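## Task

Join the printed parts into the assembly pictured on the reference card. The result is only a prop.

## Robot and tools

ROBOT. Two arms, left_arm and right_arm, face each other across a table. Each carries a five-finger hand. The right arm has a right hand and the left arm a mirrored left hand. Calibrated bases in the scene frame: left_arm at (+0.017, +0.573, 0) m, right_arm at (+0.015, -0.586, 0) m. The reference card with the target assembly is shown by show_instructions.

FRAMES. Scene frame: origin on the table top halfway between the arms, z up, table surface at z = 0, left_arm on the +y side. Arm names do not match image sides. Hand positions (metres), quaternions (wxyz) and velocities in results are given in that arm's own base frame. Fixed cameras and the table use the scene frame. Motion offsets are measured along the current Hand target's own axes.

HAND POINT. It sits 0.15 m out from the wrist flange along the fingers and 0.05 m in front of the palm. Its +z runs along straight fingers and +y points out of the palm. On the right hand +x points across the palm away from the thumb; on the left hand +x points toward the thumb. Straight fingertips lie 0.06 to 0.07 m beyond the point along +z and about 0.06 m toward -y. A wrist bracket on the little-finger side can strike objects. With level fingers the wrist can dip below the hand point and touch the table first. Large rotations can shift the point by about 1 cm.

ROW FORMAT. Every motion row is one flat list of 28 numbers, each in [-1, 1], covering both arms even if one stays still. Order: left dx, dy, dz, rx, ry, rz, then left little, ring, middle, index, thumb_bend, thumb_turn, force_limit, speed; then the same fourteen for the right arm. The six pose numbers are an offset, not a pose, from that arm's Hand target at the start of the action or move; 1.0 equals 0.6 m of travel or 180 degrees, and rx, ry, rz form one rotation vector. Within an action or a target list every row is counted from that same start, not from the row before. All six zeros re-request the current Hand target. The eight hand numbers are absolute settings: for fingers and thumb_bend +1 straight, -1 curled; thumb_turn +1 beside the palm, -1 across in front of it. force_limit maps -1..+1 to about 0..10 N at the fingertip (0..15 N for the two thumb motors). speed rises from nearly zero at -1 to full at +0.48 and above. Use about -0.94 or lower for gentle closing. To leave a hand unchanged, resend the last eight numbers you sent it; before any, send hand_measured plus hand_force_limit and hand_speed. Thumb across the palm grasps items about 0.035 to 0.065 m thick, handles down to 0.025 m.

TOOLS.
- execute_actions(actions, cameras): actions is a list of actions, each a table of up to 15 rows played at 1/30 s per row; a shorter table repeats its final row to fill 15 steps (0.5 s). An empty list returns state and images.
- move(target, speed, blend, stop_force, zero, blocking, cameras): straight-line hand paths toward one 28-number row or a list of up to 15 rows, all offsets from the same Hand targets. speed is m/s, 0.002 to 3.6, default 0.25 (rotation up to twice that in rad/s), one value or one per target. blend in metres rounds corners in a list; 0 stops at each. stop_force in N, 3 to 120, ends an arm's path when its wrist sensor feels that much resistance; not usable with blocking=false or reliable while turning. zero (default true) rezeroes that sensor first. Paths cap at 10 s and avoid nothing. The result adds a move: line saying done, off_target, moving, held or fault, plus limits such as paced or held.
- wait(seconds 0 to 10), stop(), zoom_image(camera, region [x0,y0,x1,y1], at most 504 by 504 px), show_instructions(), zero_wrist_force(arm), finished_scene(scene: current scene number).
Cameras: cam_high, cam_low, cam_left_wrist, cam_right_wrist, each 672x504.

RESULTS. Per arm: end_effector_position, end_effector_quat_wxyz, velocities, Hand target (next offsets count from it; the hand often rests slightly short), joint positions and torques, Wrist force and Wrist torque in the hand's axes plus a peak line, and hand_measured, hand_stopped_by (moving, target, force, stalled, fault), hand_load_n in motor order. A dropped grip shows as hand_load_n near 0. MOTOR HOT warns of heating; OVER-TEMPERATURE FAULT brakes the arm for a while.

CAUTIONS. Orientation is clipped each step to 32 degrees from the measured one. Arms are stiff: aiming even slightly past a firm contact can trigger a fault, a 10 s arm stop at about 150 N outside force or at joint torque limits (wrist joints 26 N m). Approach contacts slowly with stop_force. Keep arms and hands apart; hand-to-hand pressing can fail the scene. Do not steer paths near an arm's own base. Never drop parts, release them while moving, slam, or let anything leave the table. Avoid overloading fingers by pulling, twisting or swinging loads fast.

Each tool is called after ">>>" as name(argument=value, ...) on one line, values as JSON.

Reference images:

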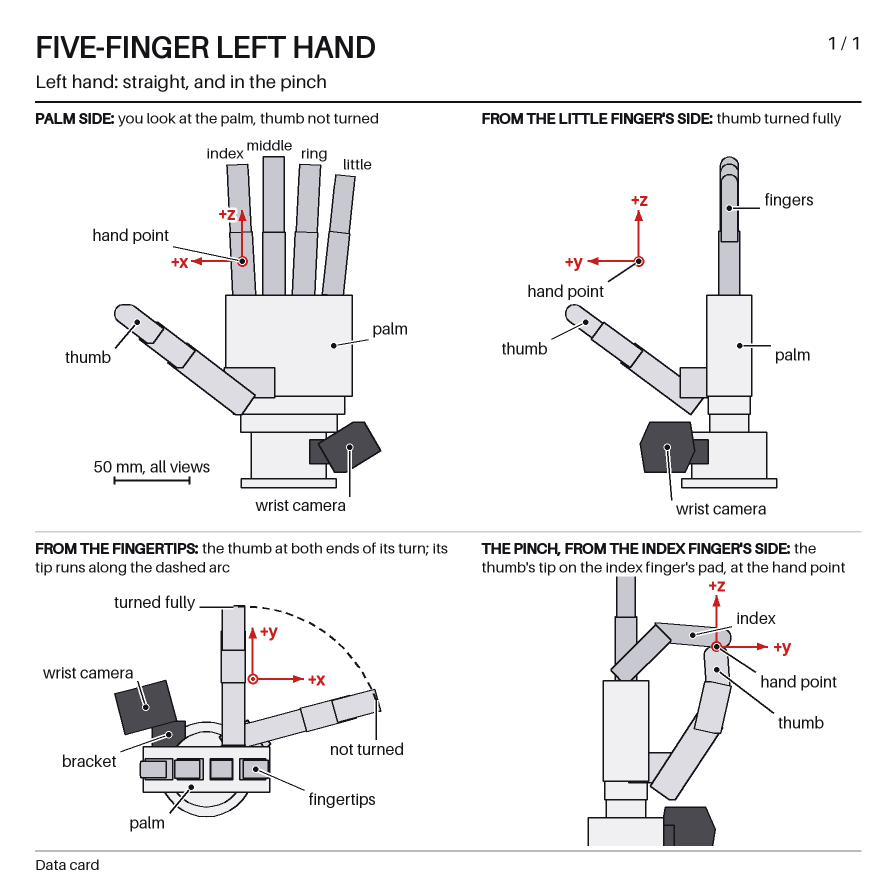

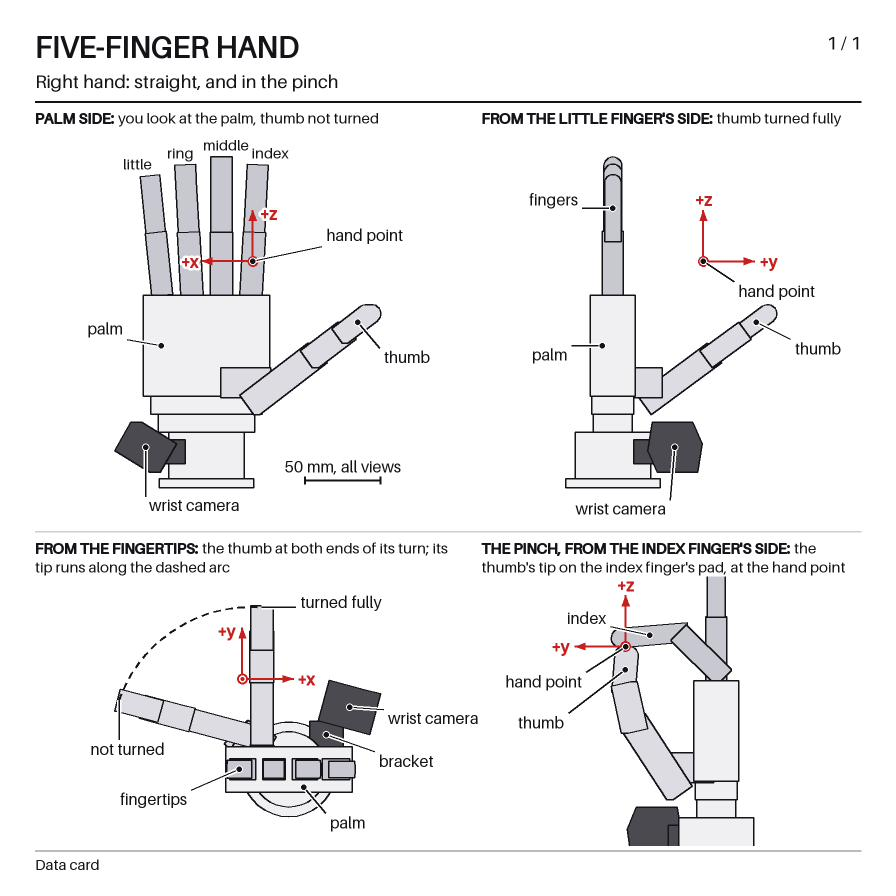

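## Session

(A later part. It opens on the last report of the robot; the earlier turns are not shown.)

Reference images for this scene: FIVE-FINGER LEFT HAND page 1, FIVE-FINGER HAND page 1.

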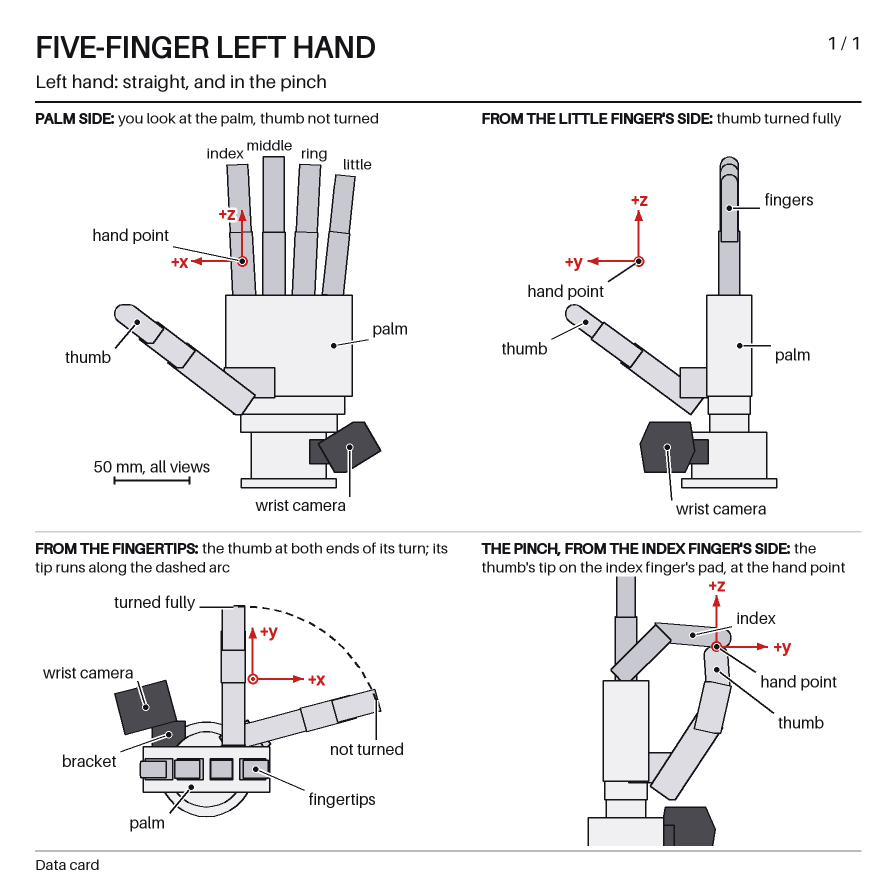

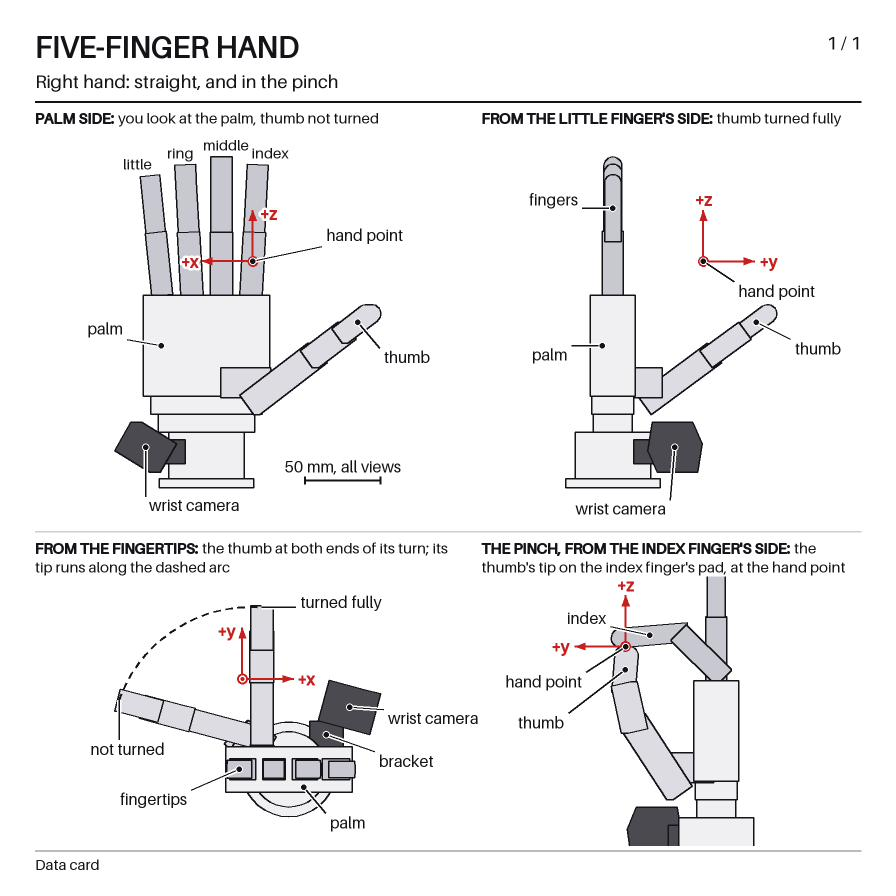

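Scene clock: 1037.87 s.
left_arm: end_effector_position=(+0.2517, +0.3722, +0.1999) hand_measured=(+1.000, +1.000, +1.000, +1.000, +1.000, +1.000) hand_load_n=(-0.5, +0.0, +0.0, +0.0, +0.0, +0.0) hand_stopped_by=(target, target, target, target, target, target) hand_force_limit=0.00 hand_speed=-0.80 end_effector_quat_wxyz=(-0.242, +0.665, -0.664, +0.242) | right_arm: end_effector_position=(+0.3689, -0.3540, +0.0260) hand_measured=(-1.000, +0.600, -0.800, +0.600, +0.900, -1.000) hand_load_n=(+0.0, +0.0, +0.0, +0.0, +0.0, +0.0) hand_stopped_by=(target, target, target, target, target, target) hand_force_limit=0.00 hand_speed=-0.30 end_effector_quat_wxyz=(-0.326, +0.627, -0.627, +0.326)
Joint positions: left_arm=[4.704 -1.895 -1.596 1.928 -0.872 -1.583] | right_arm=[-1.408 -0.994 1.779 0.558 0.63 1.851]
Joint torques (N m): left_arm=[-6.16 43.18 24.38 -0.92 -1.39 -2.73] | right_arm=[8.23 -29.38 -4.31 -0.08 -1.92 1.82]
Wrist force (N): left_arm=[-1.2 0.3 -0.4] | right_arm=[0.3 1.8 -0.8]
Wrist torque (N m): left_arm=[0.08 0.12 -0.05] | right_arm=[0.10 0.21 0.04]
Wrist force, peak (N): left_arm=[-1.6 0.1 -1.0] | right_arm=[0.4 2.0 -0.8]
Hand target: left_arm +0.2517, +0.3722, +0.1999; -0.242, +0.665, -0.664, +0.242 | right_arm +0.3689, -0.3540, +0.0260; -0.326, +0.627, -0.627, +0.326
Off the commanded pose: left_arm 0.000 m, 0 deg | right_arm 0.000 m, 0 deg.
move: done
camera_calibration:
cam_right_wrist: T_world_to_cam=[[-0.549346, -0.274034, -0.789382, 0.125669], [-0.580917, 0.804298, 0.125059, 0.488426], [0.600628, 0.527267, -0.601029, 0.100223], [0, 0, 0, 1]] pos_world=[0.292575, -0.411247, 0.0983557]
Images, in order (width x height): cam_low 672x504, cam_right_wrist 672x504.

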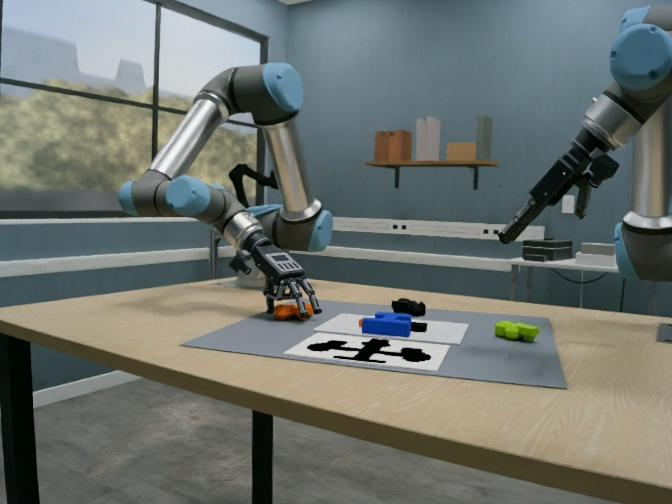

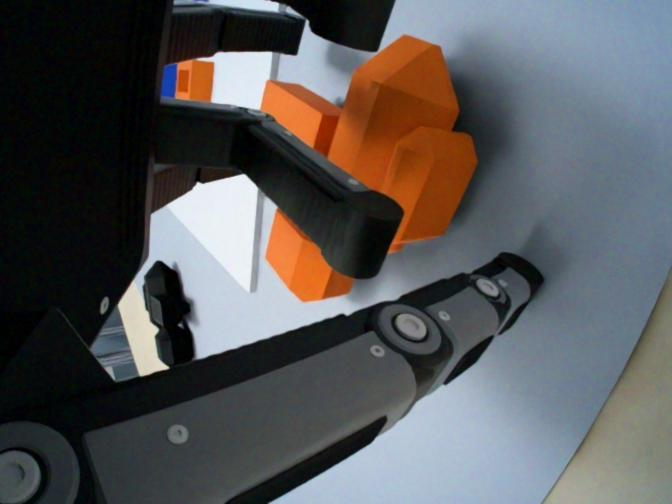

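>>> move(target=[0,0,0,0,0,0,1,1,1,1,1,1,0,-0.8,0,0,0,0,0,0,-1,0.3,-0.8,0.5,0.65,-1,-0.6,-0.7], cameras=["cam_right_wrist","cam_low"])

>>> zoom_image(camera="cam_low", region=[260, 275, 330, 330])

>>> zoom_image(camera="cam_right_wrist", region=[240, 20, 520, 320])

Scene clock: 1067.10 s.
left_arm: end_effector_position=(+0.2517, +0.3722, +0.1999) hand_measured=(+1.000, +1.000, +1.000, +1.000, +1.000, +1.000) hand_load_n=(+0.0, +0.0, +0.0, +0.0, +0.0, +0.0) hand_stopped_by=(target, target, target, target, target, target) hand_force_limit=0.00 hand_speed=-0.80 end_effector_quat_wxyz=(-0.242, +0.665, -0.664, +0.242) | right_arm: end_effector_position=(+0.3689, -0.3540, +0.0260) hand_measured=(-1.000, +0.300, -0.800, +0.500, +0.650, -1.000) hand_load_n=(+0.0, +0.0, +0.0, -0.5, +0.0, +0.0) hand_stopped_by=(target, target, target, target, target, target) hand_force_limit=-0.60 hand_speed=-0.70 end_effector_quat_wxyz=(-0.326, +0.627, -0.627, +0.326)
Joint positions: left_arm=[4.704 -1.895 -1.596 1.928 -0.872 -1.583] | right_arm=[-1.408 -0.994 1.779 0.558 0.63 1.851]
Joint torques (N m): left_arm=[-5.75 43.22 24.41 -0.97 -1.24 -2.65] | right_arm=[7.65 -29.65 -4.96 0.21 -0.11 1.86]
Wrist force (N): left_arm=[-1.3 0.5 -0.2] | right_arm=[0.1 1.8 -0.8]
Wrist torque (N m): left_arm=[0.11 0.15 -0.08] | right_arm=[0.09 0.23 0.03]
Wrist force, peak (N): left_arm=[-1.9 0.2 -0.2] | right_arm=[0.2 1.9 -0.8]
Hand target: left_arm +0.2517, +0.3722, +0.1999; -0.242, +0.665, -0.664, +0.242 | right_arm +0.3689, -0.3540, +0.0260; -0.326, +0.627, -0.627, +0.326
Off the commanded pose: left_arm 0.000 m, 0 deg | right_arm 0.000 m, 0 deg.
move: done
camera_calibration:
cam_right_wrist: T_world_to_cam=[[-0.549346, -0.274034, -0.789382, 0.125669], [-0.580917, 0.804298, 0.125059, 0.488426], [0.600628, 0.527267, -0.601029, 0.100223], [0, 0, 0, 1]] pos_world=[0.292575, -0.411247, 0.0983557]
Images, in order (width x height): cam_low 672x504, cam_right_wrist 672x504.

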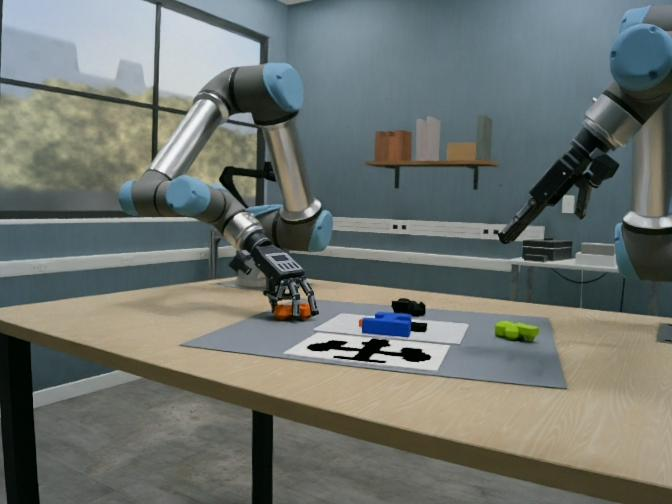

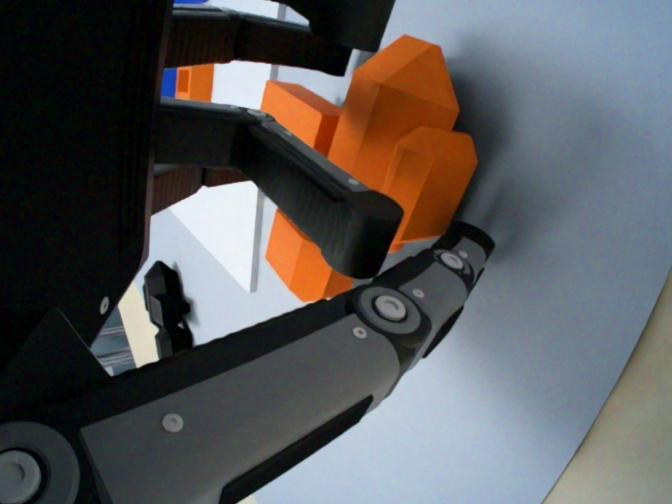

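Scaled by 7.200 from the camera's 672x504 image, which has a finer 960x720 frame.

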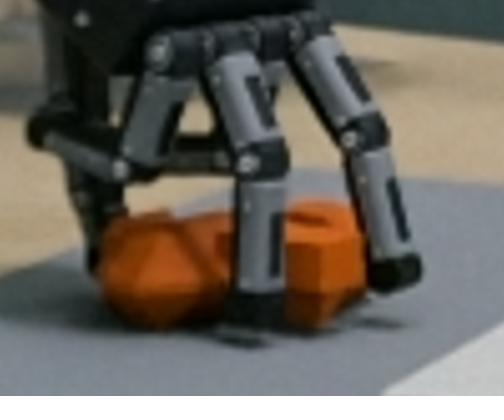

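Scaled by 1.680 from the camera's 672x504 image, which has a finer 960x720 frame.

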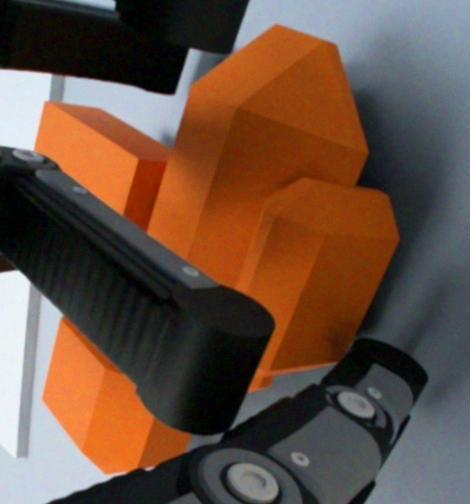

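>>> move(target=[0,0,0,0,0,0,1,1,1,1,1,1,0,-0.8,0,0,0,0,0,0,-1,0.05,-0.8,0.25,0.5,-1,-0.6,-0.85], cameras=["cam_right_wrist","cam_low"])

>>> zoom_image(camera="cam_low", region=[260, 275, 330, 330])

>>> zoom_image(camera="cam_right_wrist", region=[240, 20, 520, 320])

Scene clock: 1081.93 s.
left_arm: end_effector_position=(+0.2517, +0.3722, +0.1999) hand_measured=(+1.000, +1.000, +1.000, +1.000, +1.000, +1.000) hand_load_n=(+0.0, +0.0, +0.0, +0.0, +0.0, +0.0) hand_stopped_by=(target, target, target, target, target, target) hand_force_limit=0.00 hand_speed=-0.80 end_effector_quat_wxyz=(-0.242, +0.665, -0.664, +0.242) | right_arm: end_effector_position=(+0.3689, -0.3540, +0.0260) hand_measured=(-1.000, +0.094, -0.800, +0.294, +0.548, -1.000) hand_load_n=(+0.0, +4.5, +0.0, +2.0, +4.5, +2.5) hand_stopped_by=(target, force, target, force, force, target) hand_force_limit=-0.60 hand_speed=-0.85 end_effector_quat_wxyz=(-0.326, +0.627, -0.627, +0.326)
Joint positions: left_arm=[4.704 -1.895 -1.596 1.928 -0.872 -1.583] | right_arm=[-1.408 -0.994 1.779 0.558 0.63 1.851]
Joint torques (N m): left_arm=[-6.14 43.4 24.52 -1.02 -1.26 -2.62] | right_arm=[7.32 -30.15 -7.98 1.2 -0.07 1.65]
Wrist force (N): left_arm=[-1.7 0.3 -0.4] | right_arm=[0.2 -0.1 -2.1]
Wrist torque (N m): left_arm=[0.08 0.19 -0.09] | right_arm=[0.04 0.20 0.05]
Wrist force, peak (N): left_arm=[-1.8 0.7 -0.3] | right_arm=[0.3 1.9 -1.0]
Hand target: left_arm +0.2517, +0.3722, +0.1999; -0.242, +0.665, -0.664, +0.242 | right_arm +0.3689, -0.3540, +0.0260; -0.326, +0.627, -0.627, +0.326
Off the commanded pose: left_arm 0.000 m, 0 deg | right_arm 0.000 m, 0 deg.
move: done
camera_calibration:
cam_right_wrist: T_world_to_cam=[[-0.549346, -0.274034, -0.789382, 0.125669], [-0.580917, 0.804298, 0.125059, 0.488426], [0.600628, 0.527267, -0.601029, 0.100223], [0, 0, 0, 1]] pos_world=[0.292575, -0.411247, 0.0983557]
Images, in order (width x height): cam_low 672x504, cam_right_wrist 672x504.

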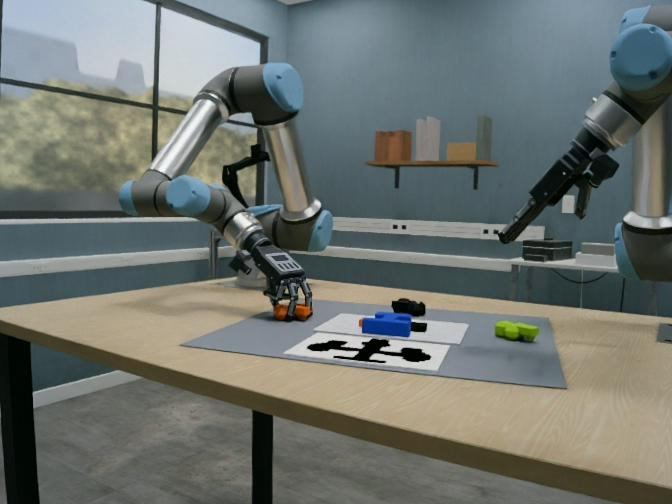

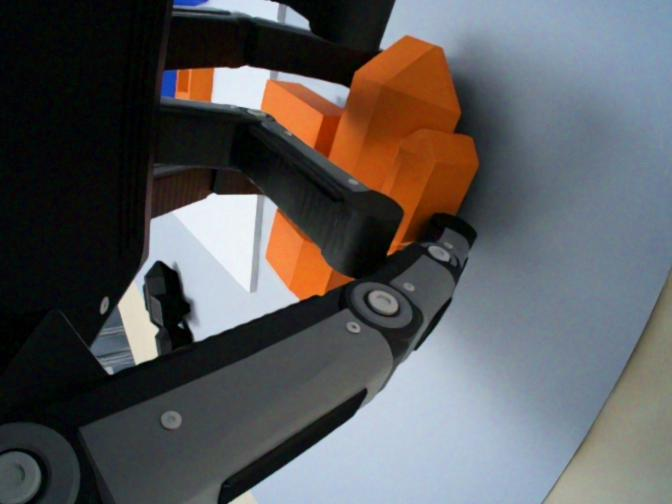

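Scaled by 7.200 from the camera's 672x504 image, which has a finer 960x720 frame.

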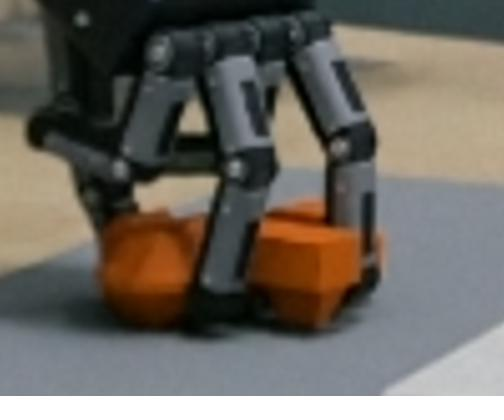

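Scaled by 1.680 from the camera's 672x504 image, which has a finer 960x720 frame.

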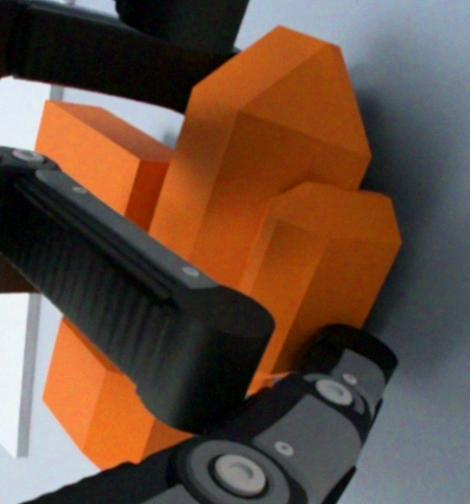

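>>> move(target=[0,0,0,0,0,0,1,1,1,1,1,1,0,-0.8,0,0,0,0,0,0,-1,-0.05,-0.8,0.15,0.4,-1,-0.25,-0.92], cameras=["cam_right_wrist"])

Scene clock: 1089.83 s.
left_arm: end_effector_position=(+0.2517, +0.3722, +0.1999) hand_measured=(+1.000, +1.000, +1.000, +1.000, +1.000, +1.000) hand_load_n=(+0.0, +0.0, +0.0, +0.0, +0.0, +0.0) hand_stopped_by=(target, target, target, target, target, target) hand_force_limit=0.00 hand_speed=-0.80 end_effector_quat_wxyz=(-0.242, +0.665, -0.664, +0.242) | right_arm: end_effector_position=(+0.3689, -0.3540, +0.0260) hand_measured=(-1.000, +0.094, -0.800, +0.288, +0.548, -1.000) hand_load_n=(+0.0, +4.5, +0.0, +4.5, +5.5, +2.0) hand_stopped_by=(target, force, target, force, force, target) hand_force_limit=-0.25 hand_speed=-0.92 end_effector_quat_wxyz=(-0.326, +0.627, -0.627, +0.326)
Joint positions: left_arm=[4.704 -1.895 -1.596 1.928 -0.872 -1.583] | right_arm=[-1.408 -0.994 1.779 0.558 0.63 1.851]
Joint torques (N m): left_arm=[-5.78 43.21 24.55 -0.94 -1.13 -2.56] | right_arm=[6.8 -30.19 -10.07 2.1 -0.05 0.32]
Wrist force (N): left_arm=[-1.4 0.1 -0.3] | right_arm=[-0.1 -1.0 -1.9]
Wrist torque (N m): left_arm=[0.05 0.14 -0.07] | right_arm=[0.06 0.21 0.04]
Wrist force, peak (N): left_arm=[-1.7 0.5 -0.6] | right_arm=[-0.2 -1.2 -2.0]
Hand target: left_arm +0.2517, +0.3722, +0.1999; -0.242, +0.665, -0.664, +0.242 | right_arm +0.3689, -0.3540, +0.0260; -0.326, +0.627, -0.627, +0.326
Off the commanded pose: left_arm 0.000 m, 0 deg | right_arm 0.000 m, 0 deg.
move: done
camera_calibration:
cam_right_wrist: T_world_to_cam=[[-0.549346, -0.274034, -0.789382, 0.125669], [-0.580917, 0.804298, 0.125059, 0.488426], [0.600628, 0.527267, -0.601029, 0.100223], [0, 0, 0, 1]] pos_world=[0.292575, -0.411247, 0.0983557]
Images, in order (width x height): cam_right_wrist 672x504.

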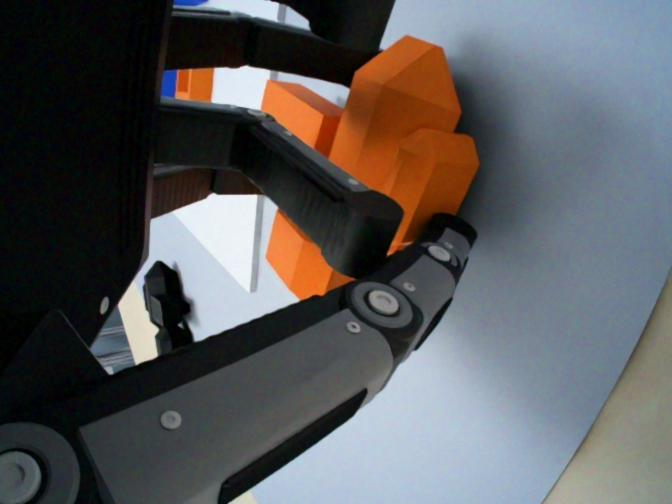

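>>> move(target=[0,0,0,0,0,0,1,1,1,1,1,1,0,-0.8,0,-0.0819,-0.0574,0,0,0,-1,-0.05,-0.8,0.15,0.4,-1,-0.25,-0.92], speed=0.06, cameras=["cam_right_wrist","cam_low","cam_high"])

>>> zoom_image(camera="cam_low", region=[250, 240, 340, 330])

>>> zoom_image(camera="cam_right_wrist", region=[240, 20, 520, 320])

Scene clock: 1105.37 s.
left_arm: end_effector_position=(+0.2517, +0.3722, +0.1999) hand_measured=(+1.000, +1.000, +1.000, +1.000, +1.000, +1.000) hand_load_n=(+0.0, +0.0, +0.0, +0.0, +0.0, +0.0) hand_stopped_by=(target, target, target, target, target, target) hand_force_limit=0.00 hand_speed=-0.80 end_effector_quat_wxyz=(-0.242, +0.665, -0.664, +0.242) | right_arm: end_effector_position=(+0.3689, -0.3540, +0.0859) hand_measured=(-1.000, +0.094, -0.800, +0.288, +0.548, -1.000) hand_load_n=(+0.0, +3.5, +0.0, +3.5, +6.0, +2.0) hand_stopped_by=(target, force, target, force, force, target) hand_force_limit=-0.25 hand_speed=-0.92 end_effector_quat_wxyz=(-0.326, +0.627, -0.627, +0.326)
Joint positions: left_arm=[4.704 -1.895 -1.596 1.928 -0.872 -1.583] | right_arm=[-1.407 -1.088 1.739 0.692 0.63 1.851]
Joint torques (N m): left_arm=[-5.89 43 23.89 -1.13 -0.99 -2.6] | right_arm=[-7.26 -44.81 -24.15 4.09 0.28 -1.81]
Wrist force (N): left_arm=[-1.4 0.6 -0.4] | right_arm=[0.3 1.9 -0.7]
Wrist torque (N m): left_arm=[0.11 0.16 -0.08] | right_arm=[0.10 0.20 0.09]
Wrist force, peak (N): left_arm=[-1.7 0.6 -0.6] | right_arm=[-0.1 -1.3 -2.1]
Hand target: left_arm +0.2517, +0.3722, +0.1999; -0.242, +0.665, -0.664, +0.242 | right_arm +0.3689, -0.3540, +0.0860; -0.326, +0.627, -0.627, +0.326
Off the commanded pose: left_arm 0.000 m, 0 deg | right_arm 0.000 m, 0 deg.
move: done
camera_calibration:
cam_right_wrist: T_world_to_cam=[[-0.549346, -0.274034, -0.789382, 0.172874], [-0.580917, 0.804298, 0.125059, 0.480948], [0.600628, 0.527267, -0.601029, 0.136164], [0, 0, 0, 1]] pos_world=[0.292575, -0.411247, 0.158156]
Images, in order (width x height): cam_high 672x504, cam_low 672x504, cam_right_wrist 672x504.

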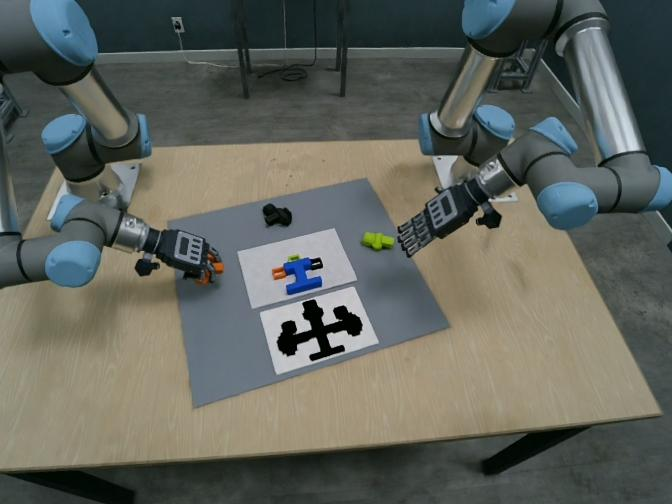

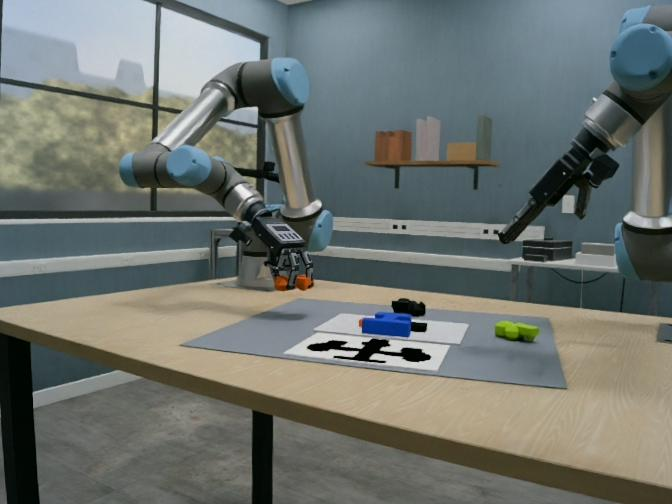

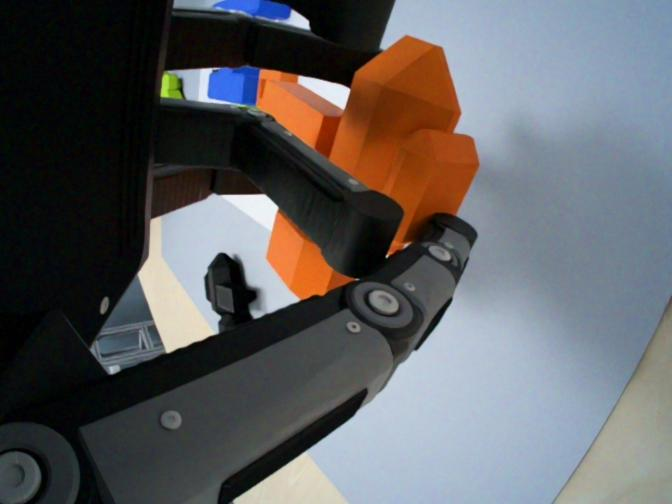

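Scaled by 5.600 from the camera's 672x504 image, which has a finer 960x720 frame.

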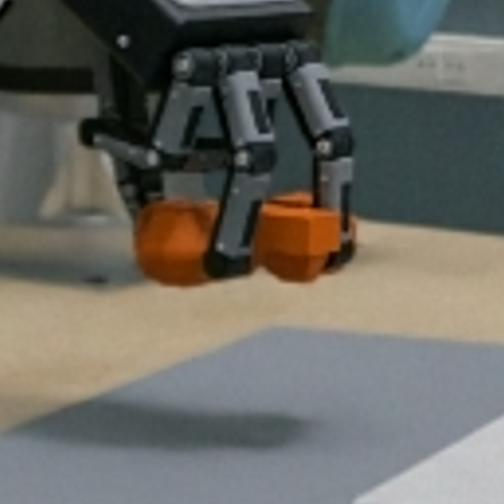

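Scaled by 1.680 from the camera's 672x504 image, which has a finer 960x720 frame.

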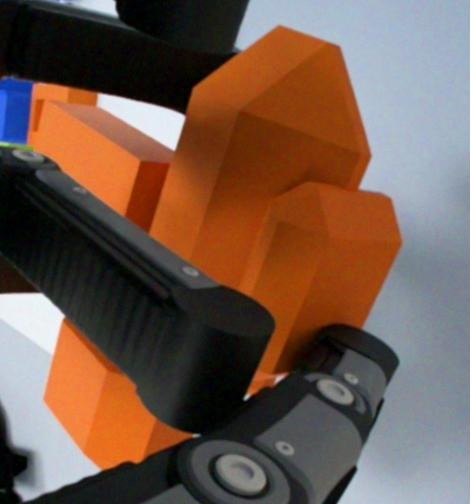

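>>> move(target=[0,0,0,0,0,0,1,1,1,1,1,1,0,-0.8,-0.0178,-0.1207,0.1723,0,-0.0655,-0.0459,-1,-0.05,-0.8,0.15,0.4,-1,-0.25,-0.92], speed=0.08, cameras=["cam_right_wrist","cam_left_wrist","cam_low","cam_high"])

>>> zoom_image(camera="cam_right_wrist", region=[160, 0, 500, 300])

>>> zoom_image(camera="cam_left_wrist", region=[380, 20, 540, 180])

>>> zoom_image(camera="cam_low", region=[310, 260, 430, 350])

Scene clock: 1150.47 s.
left_arm: end_effector_position=(+0.2517, +0.3722, +0.1999) hand_measured=(+1.000, +1.000, +1.000, +1.000, +1.000, +1.000) hand_load_n=(+0.0, +0.0, +0.0, +0.0, +0.0, -0.5) hand_stopped_by=(target, target, target, target, target, target) hand_force_limit=0.00 hand_speed=-0.80 end_effector_quat_wxyz=(-0.242, +0.665, -0.664, +0.242) | right_arm: end_effector_position=(+0.4950, -0.3434, +0.0860) hand_measured=(-1.000, +0.094, -0.800, +0.288, +0.548, -1.000) hand_load_n=(+0.0, +3.5, +0.0, +3.5, +6.0, +1.5) hand_stopped_by=(target, force, target, force, force, target) hand_force_limit=-0.25 hand_speed=-0.92 end_effector_quat_wxyz=(-0.365, +0.701, -0.544, +0.283)
Joint positions: left_arm=[4.704 -1.895 -1.596 1.928 -0.872 -1.583] | right_arm=[-1.14 -0.881 1.378 0.825 0.634 1.878]
Joint torques (N m): left_arm=[-5.52 43.15 23.85 -1.07 -0.86 -2.64] | right_arm=[7.22 -36.68 -25.22 3.93 -2.08 -1.87]
Wrist force (N): left_arm=[-1.2 0.4 -0.2] | right_arm=[0.1 1.7 -0.8]
Wrist torque (N m): left_arm=[0.08 0.13 -0.06] | right_arm=[0.09 0.23 0.15]
Wrist force, peak (N): left_arm=[-1.9 0.3 -0.5] | right_arm=[0.4 2.1 -1.2]
Hand target: left_arm +0.2517, +0.3722, +0.1999; -0.242, +0.665, -0.664, +0.242 | right_arm +0.4951, -0.3434, +0.0860; -0.365, +0.701, -0.544, +0.283
Off the commanded pose: left_arm 0.000 m, 0 deg | right_arm 0.000 m, 0 deg.
move: done
camera_calibration:
cam_left_wrist: T_world_to_cam=[[0.766369, -0.20746, 0.607979, -0.236513], [-0.443139, -0.855917, 0.266522, 0.381884], [0.465087, -0.473674, -0.747882, 0.322057], [0, 0, 0, 1]] pos_world=[0.200699, 0.430343, 0.282875]
cam_right_wrist: T_world_to_cam=[[-0.463927, -0.401869, -0.789476, 0.159059], [-0.762513, 0.634792, 0.124952, 0.577246], [0.450939, 0.659955, -0.600927, 0.174581], [0, 0, 0, 1]] pos_world=[0.435223, -0.417726, 0.158355]

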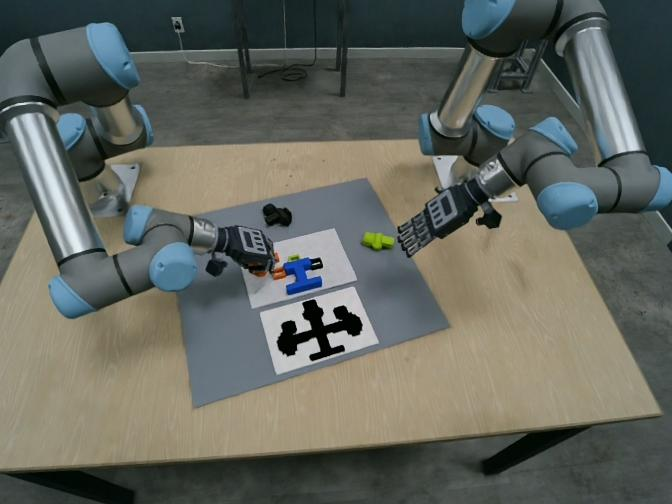

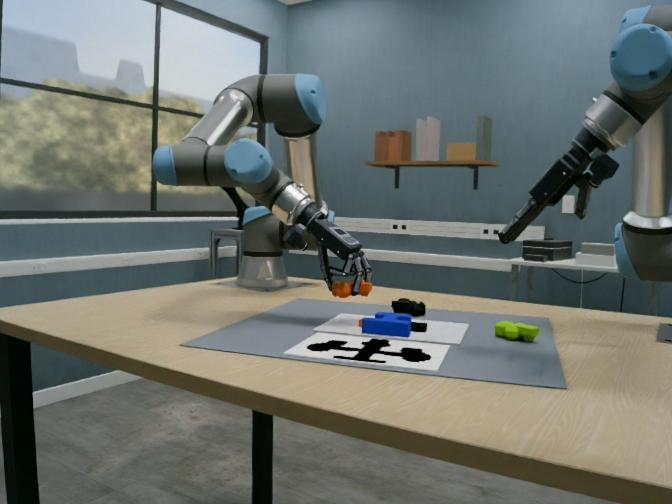

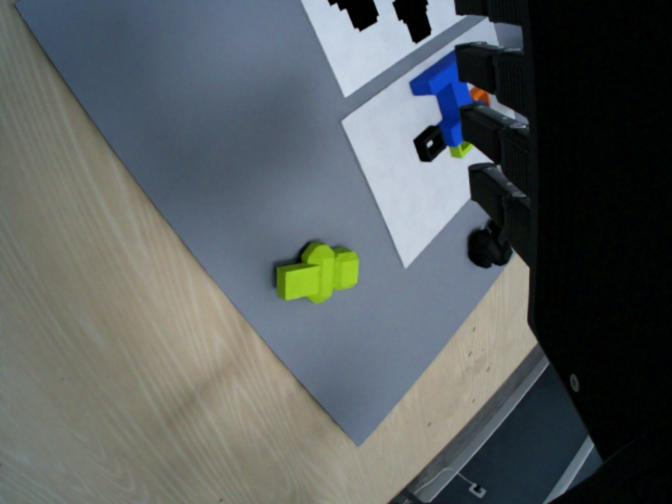

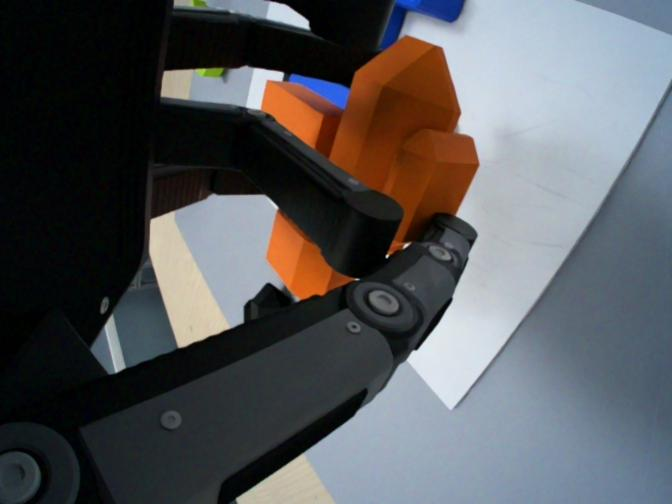

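Scaled by 1.482 from the camera's 672x504 image, which has a finer 960x720 frame.

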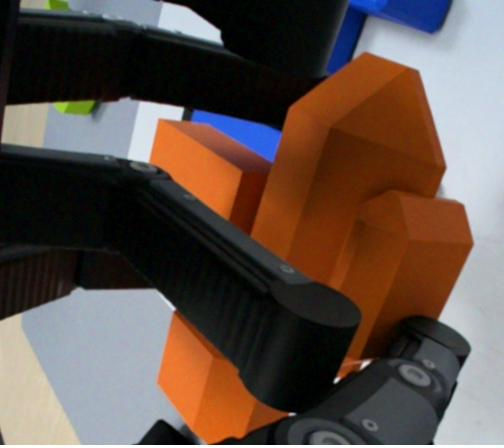

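Scaled by 3.150 from the camera's 672x504 image, which has a finer 960x720 frame.

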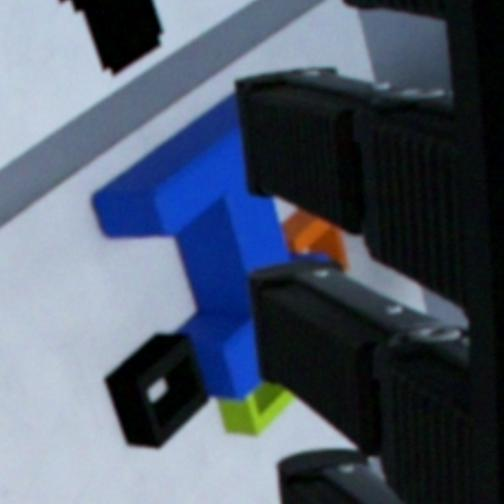

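Scaled by 4.200 from the camera's 672x504 image, which has a finer 960x720 frame.

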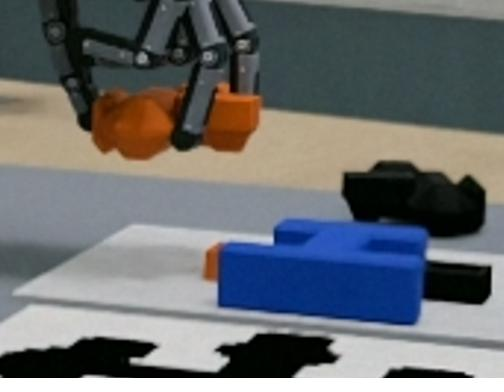

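>>> move(target=[-0.2517,-0.3042,0.3508,0.1091,0.1111,0.0932,1,1,1,1,1,1,0,-0.8,0,0,0,0,0,0,-1,-0.05,-0.8,0.15,0.4,-1,-0.25,-0.92], speed=0.15, cameras=["cam_left_wrist","cam_high"])

>>> zoom_image(camera="cam_left_wrist", region=[230, 150, 430, 350])

Scene clock: 1190.80 s.
left_arm: end_effector_position=(+0.5258, +0.5220, +0.1559) hand_measured=(+1.000, +1.000, +1.000, +1.000, +1.000, +1.000) hand_load_n=(+0.0, +0.0, +0.0, +0.0, +0.0, +0.0) hand_stopped_by=(target, target, target, target, target, target) hand_force_limit=0.00 hand_speed=-0.80 end_effector_quat_wxyz=(+0.299, -0.463, +0.724, -0.414) | right_arm: end_effector_position=(+0.4951, -0.3434, +0.0860) hand_measured=(-1.000, +0.094, -0.800, +0.288, +0.548, -1.000) hand_load_n=(+0.0, +3.5, +0.0, +3.5, +6.0, +1.5) hand_stopped_by=(target, force, target, force, force, target) hand_force_limit=-0.25 hand_speed=-0.92 end_effector_quat_wxyz=(-0.365, +0.701, -0.544, +0.283)
Joint positions: left_arm=[4.373 -2.927 -0.035 1.322 -0.5 -1.437] | right_arm=[-1.14 -0.881 1.377 0.825 0.634 1.878]
Joint torques (N m): left_arm=[7.97 47.47 25.52 -4.34 3.42 -2.55] | right_arm=[7.83 -37.58 -26.02 3.98 0.03 -1.84]
Wrist force (N): left_arm=[-1.1 -0.1 0.2] | right_arm=[0.4 1.8 -0.8]
Wrist torque (N m): left_arm=[-0.01 0.10 -0.12] | right_arm=[0.10 0.19 0.16]
Wrist force, peak (N): left_arm=[-1.8 0.4 -0.2] | right_arm=[0.4 2.0 -0.6]
Hand target: left_arm +0.5268, +0.5234, +0.1562; +0.265, -0.459, +0.734, -0.424 | right_arm +0.4951, -0.3434, +0.0860; -0.365, +0.701, -0.544, +0.283
Off the commanded pose: left_arm 0.002 m, 4 deg | right_arm 0.000 m, 0 deg.
elbow stopped short (left arm): the move would have taken joint 3 (elbow) straighter than the controller allows.
move: off_target (left_arm)
camera_calibration:
cam_left_wrist: T_world_to_cam=[[0.355157, -0.421854, 0.834208, -0.0959224], [-0.806178, -0.589968, 0.0448801, 0.729851], [0.473223, -0.68846, -0.549621, 0.309586], [0, 0, 0, 1]] pos_world=[0.475954, 0.603261, 0.217419]
Images, in order (width x height): cam_high 672x504, cam_left_wrist 672x504.

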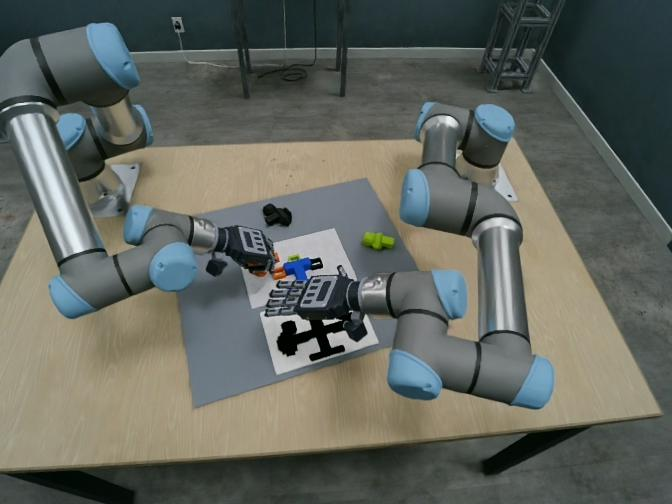

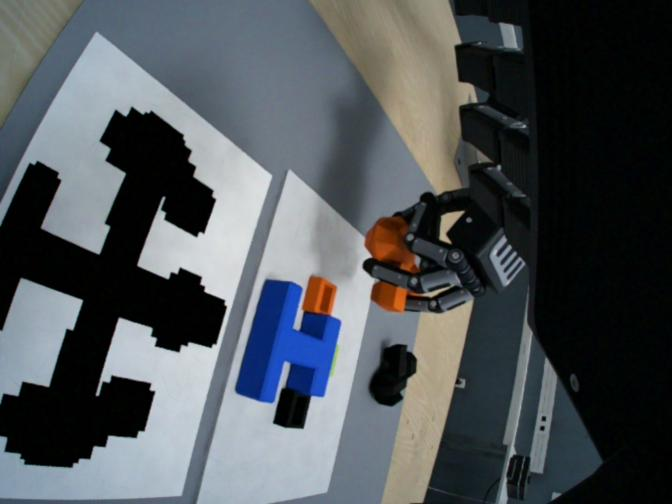

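Scaled by 2.520 from the camera's 672x504 image, which has a finer 960x720 frame.

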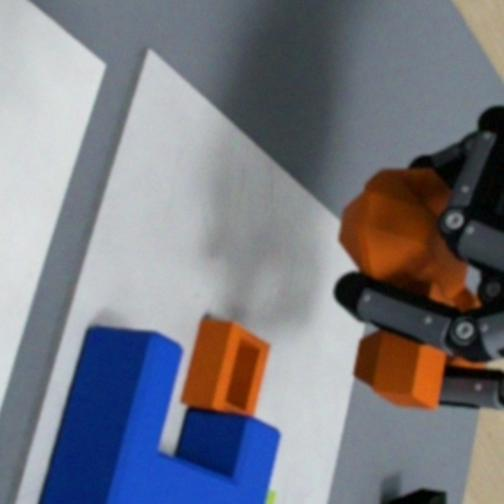

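>>> move(target=[0.0733,-0.0011,-0.0275,0,0,0,1,1,1,1,1,1,0,-0.8,0,0,0,0,0,0,-1,-0.05,-0.8,0.15,0.4,-1,-0.25,-0.92], speed=0.1, cameras=["cam_left_wrist","cam_right_wrist"])

>>> zoom_image(camera="cam_left_wrist", region=[230, 170, 450, 370])

Scene clock: 1208.53 s.
left_arm: end_effector_position=(+0.4950, +0.4899, +0.1650) hand_measured=(+1.000, +1.000, +1.000, +1.000, +1.000, +1.000) hand_load_n=(+0.0, +0.0, +0.0, +0.0, +0.0, +0.0) hand_stopped_by=(target, target, target, target, target, target) hand_force_limit=0.00 hand_speed=-0.80 end_effector_quat_wxyz=(+0.265, -0.459, +0.734, -0.424) end_effector_velocity=(+0.001, +0.000, +0.000) end_effector_angular_velocity=(+0.001, -0.002, +0.001) | right_arm: end_effector_position=(+0.4951, -0.3434, +0.0860) hand_measured=(-1.000, +0.094, -0.800, +0.288, +0.548, -1.000) hand_load_n=(+0.0, +3.5, +0.0, +3.5, +6.0, +2.0) hand_stopped_by=(target, force, target, force, force, target) hand_force_limit=-0.25 hand_speed=-0.92 end_effector_quat_wxyz=(-0.365, +0.701, -0.544, +0.283)
Joint positions: left_arm=[4.39 -2.69 -0.522 1.419 -0.538 -1.313] | right_arm=[-1.14 -0.881 1.377 0.825 0.634 1.878]
Joint velocities: left_arm=[0 0.002 -0.004 0.006 0.002 -0.002] | right_arm=[within noise]
Joint torques (N m): left_arm=[7.79 70.52 8.82 -1.29 3.54 -2.66] | right_arm=[7.08 -37.57 -26.25 3.87 -0.07 -1.83]
Wrist force (N): left_arm=[-1.0 -0.2 0.2] | right_arm=[0.2 1.7 -0.8]
Wrist torque (N m): left_arm=[-0.03 0.09 -0.01] | right_arm=[0.09 0.21 0.16]
Wrist force, peak (N): left_arm=[-1.5 0.4 0.6] | right_arm=[0.5 1.9 -0.8]
Hand target: left_arm +0.4950, +0.4899, +0.1650; +0.265, -0.459, +0.734, -0.424 | right_arm +0.4951, -0.3434, +0.0860; -0.365, +0.701, -0.544, +0.283
Off the commanded pose: left_arm 0.000 m, 0 deg | right_arm 0.000 m, 0 deg.
move: done
camera_calibration:
cam_left_wrist: T_world_to_cam=[[0.369748, -0.411168, 0.833203, -0.118427], [-0.831219, -0.547078, 0.098897, 0.668101], [0.415164, -0.729141, -0.544051, 0.354854], [0, 0, 0, 1]] pos_world=[0.451804, 0.575548, 0.225659]
cam_right_wrist: T_world_to_cam=[[-0.463854, -0.401984, -0.789461, 0.159069], [-0.762669, 0.634598, 0.124982, 0.577381], [0.45075, 0.660071, -0.600942, 0.174624], [0, 0, 0, 1]] pos_world=[0.435424, -0.417727, 0.158355]
Images, in order (width x height): cam_left_wrist 672x504, cam_right_wrist 672x504.

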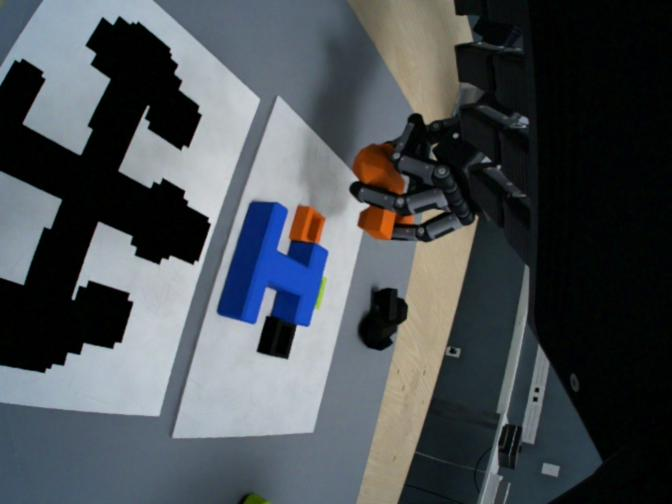

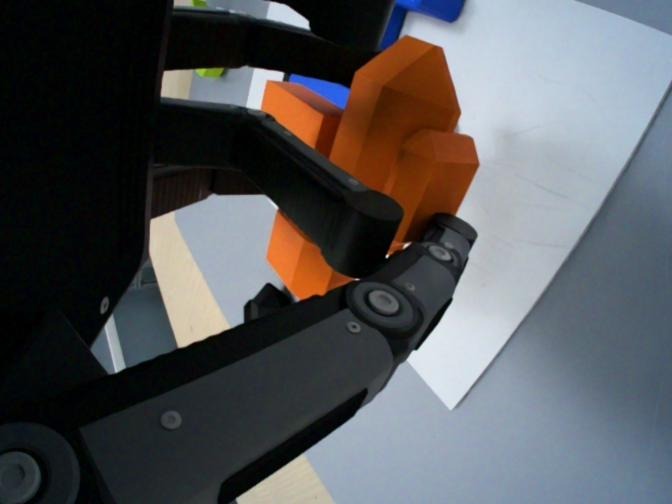

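Scaled by 2.291 from the camera's 672x504 image, which has a finer 960x720 frame.

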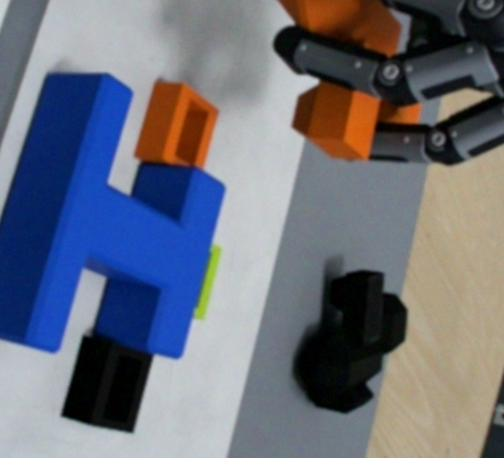

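>>> zoom_image(camera="cam_left_wrist", region=[340, 130, 450, 250])

>>> zoom_image(camera="cam_left_wrist", region=[210, 190, 340, 370])

Scaled by 4.200 from the camera's 672x504 image, which has a finer 960x720 frame.

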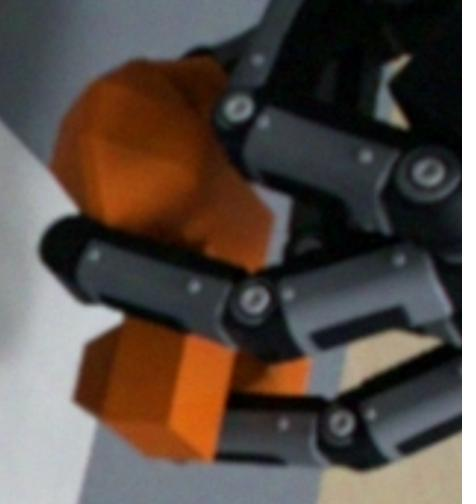

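Scaled by 2.800 from the camera's 672x504 image, which has a finer 960x720 frame.

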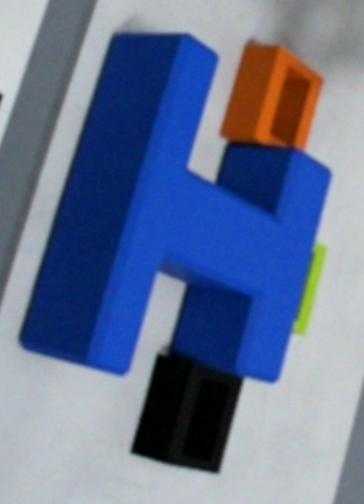

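>>> zoom_image(camera="cam_left_wrist", region=[352, 195, 412, 245])

>>> zoom_image(camera="cam_left_wrist", region=[280, 195, 340, 255])

Scaled by 8.400 from the camera's 672x504 image, which has a finer 960x720 frame.

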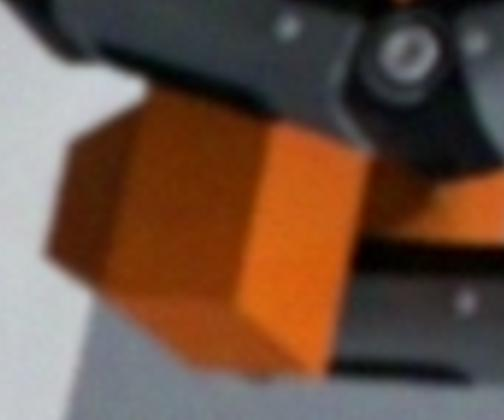

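Scaled by 8.400 from the camera's 672x504 image, which has a finer 960x720 frame.

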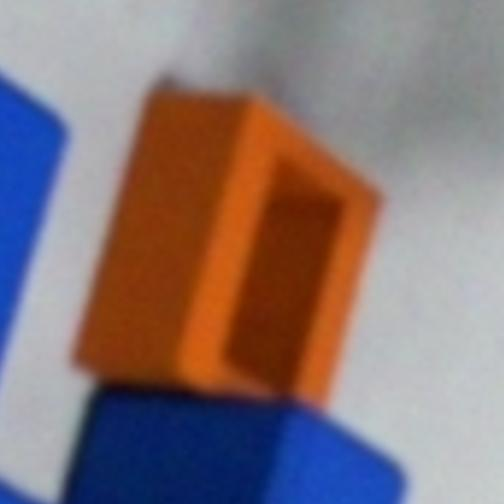

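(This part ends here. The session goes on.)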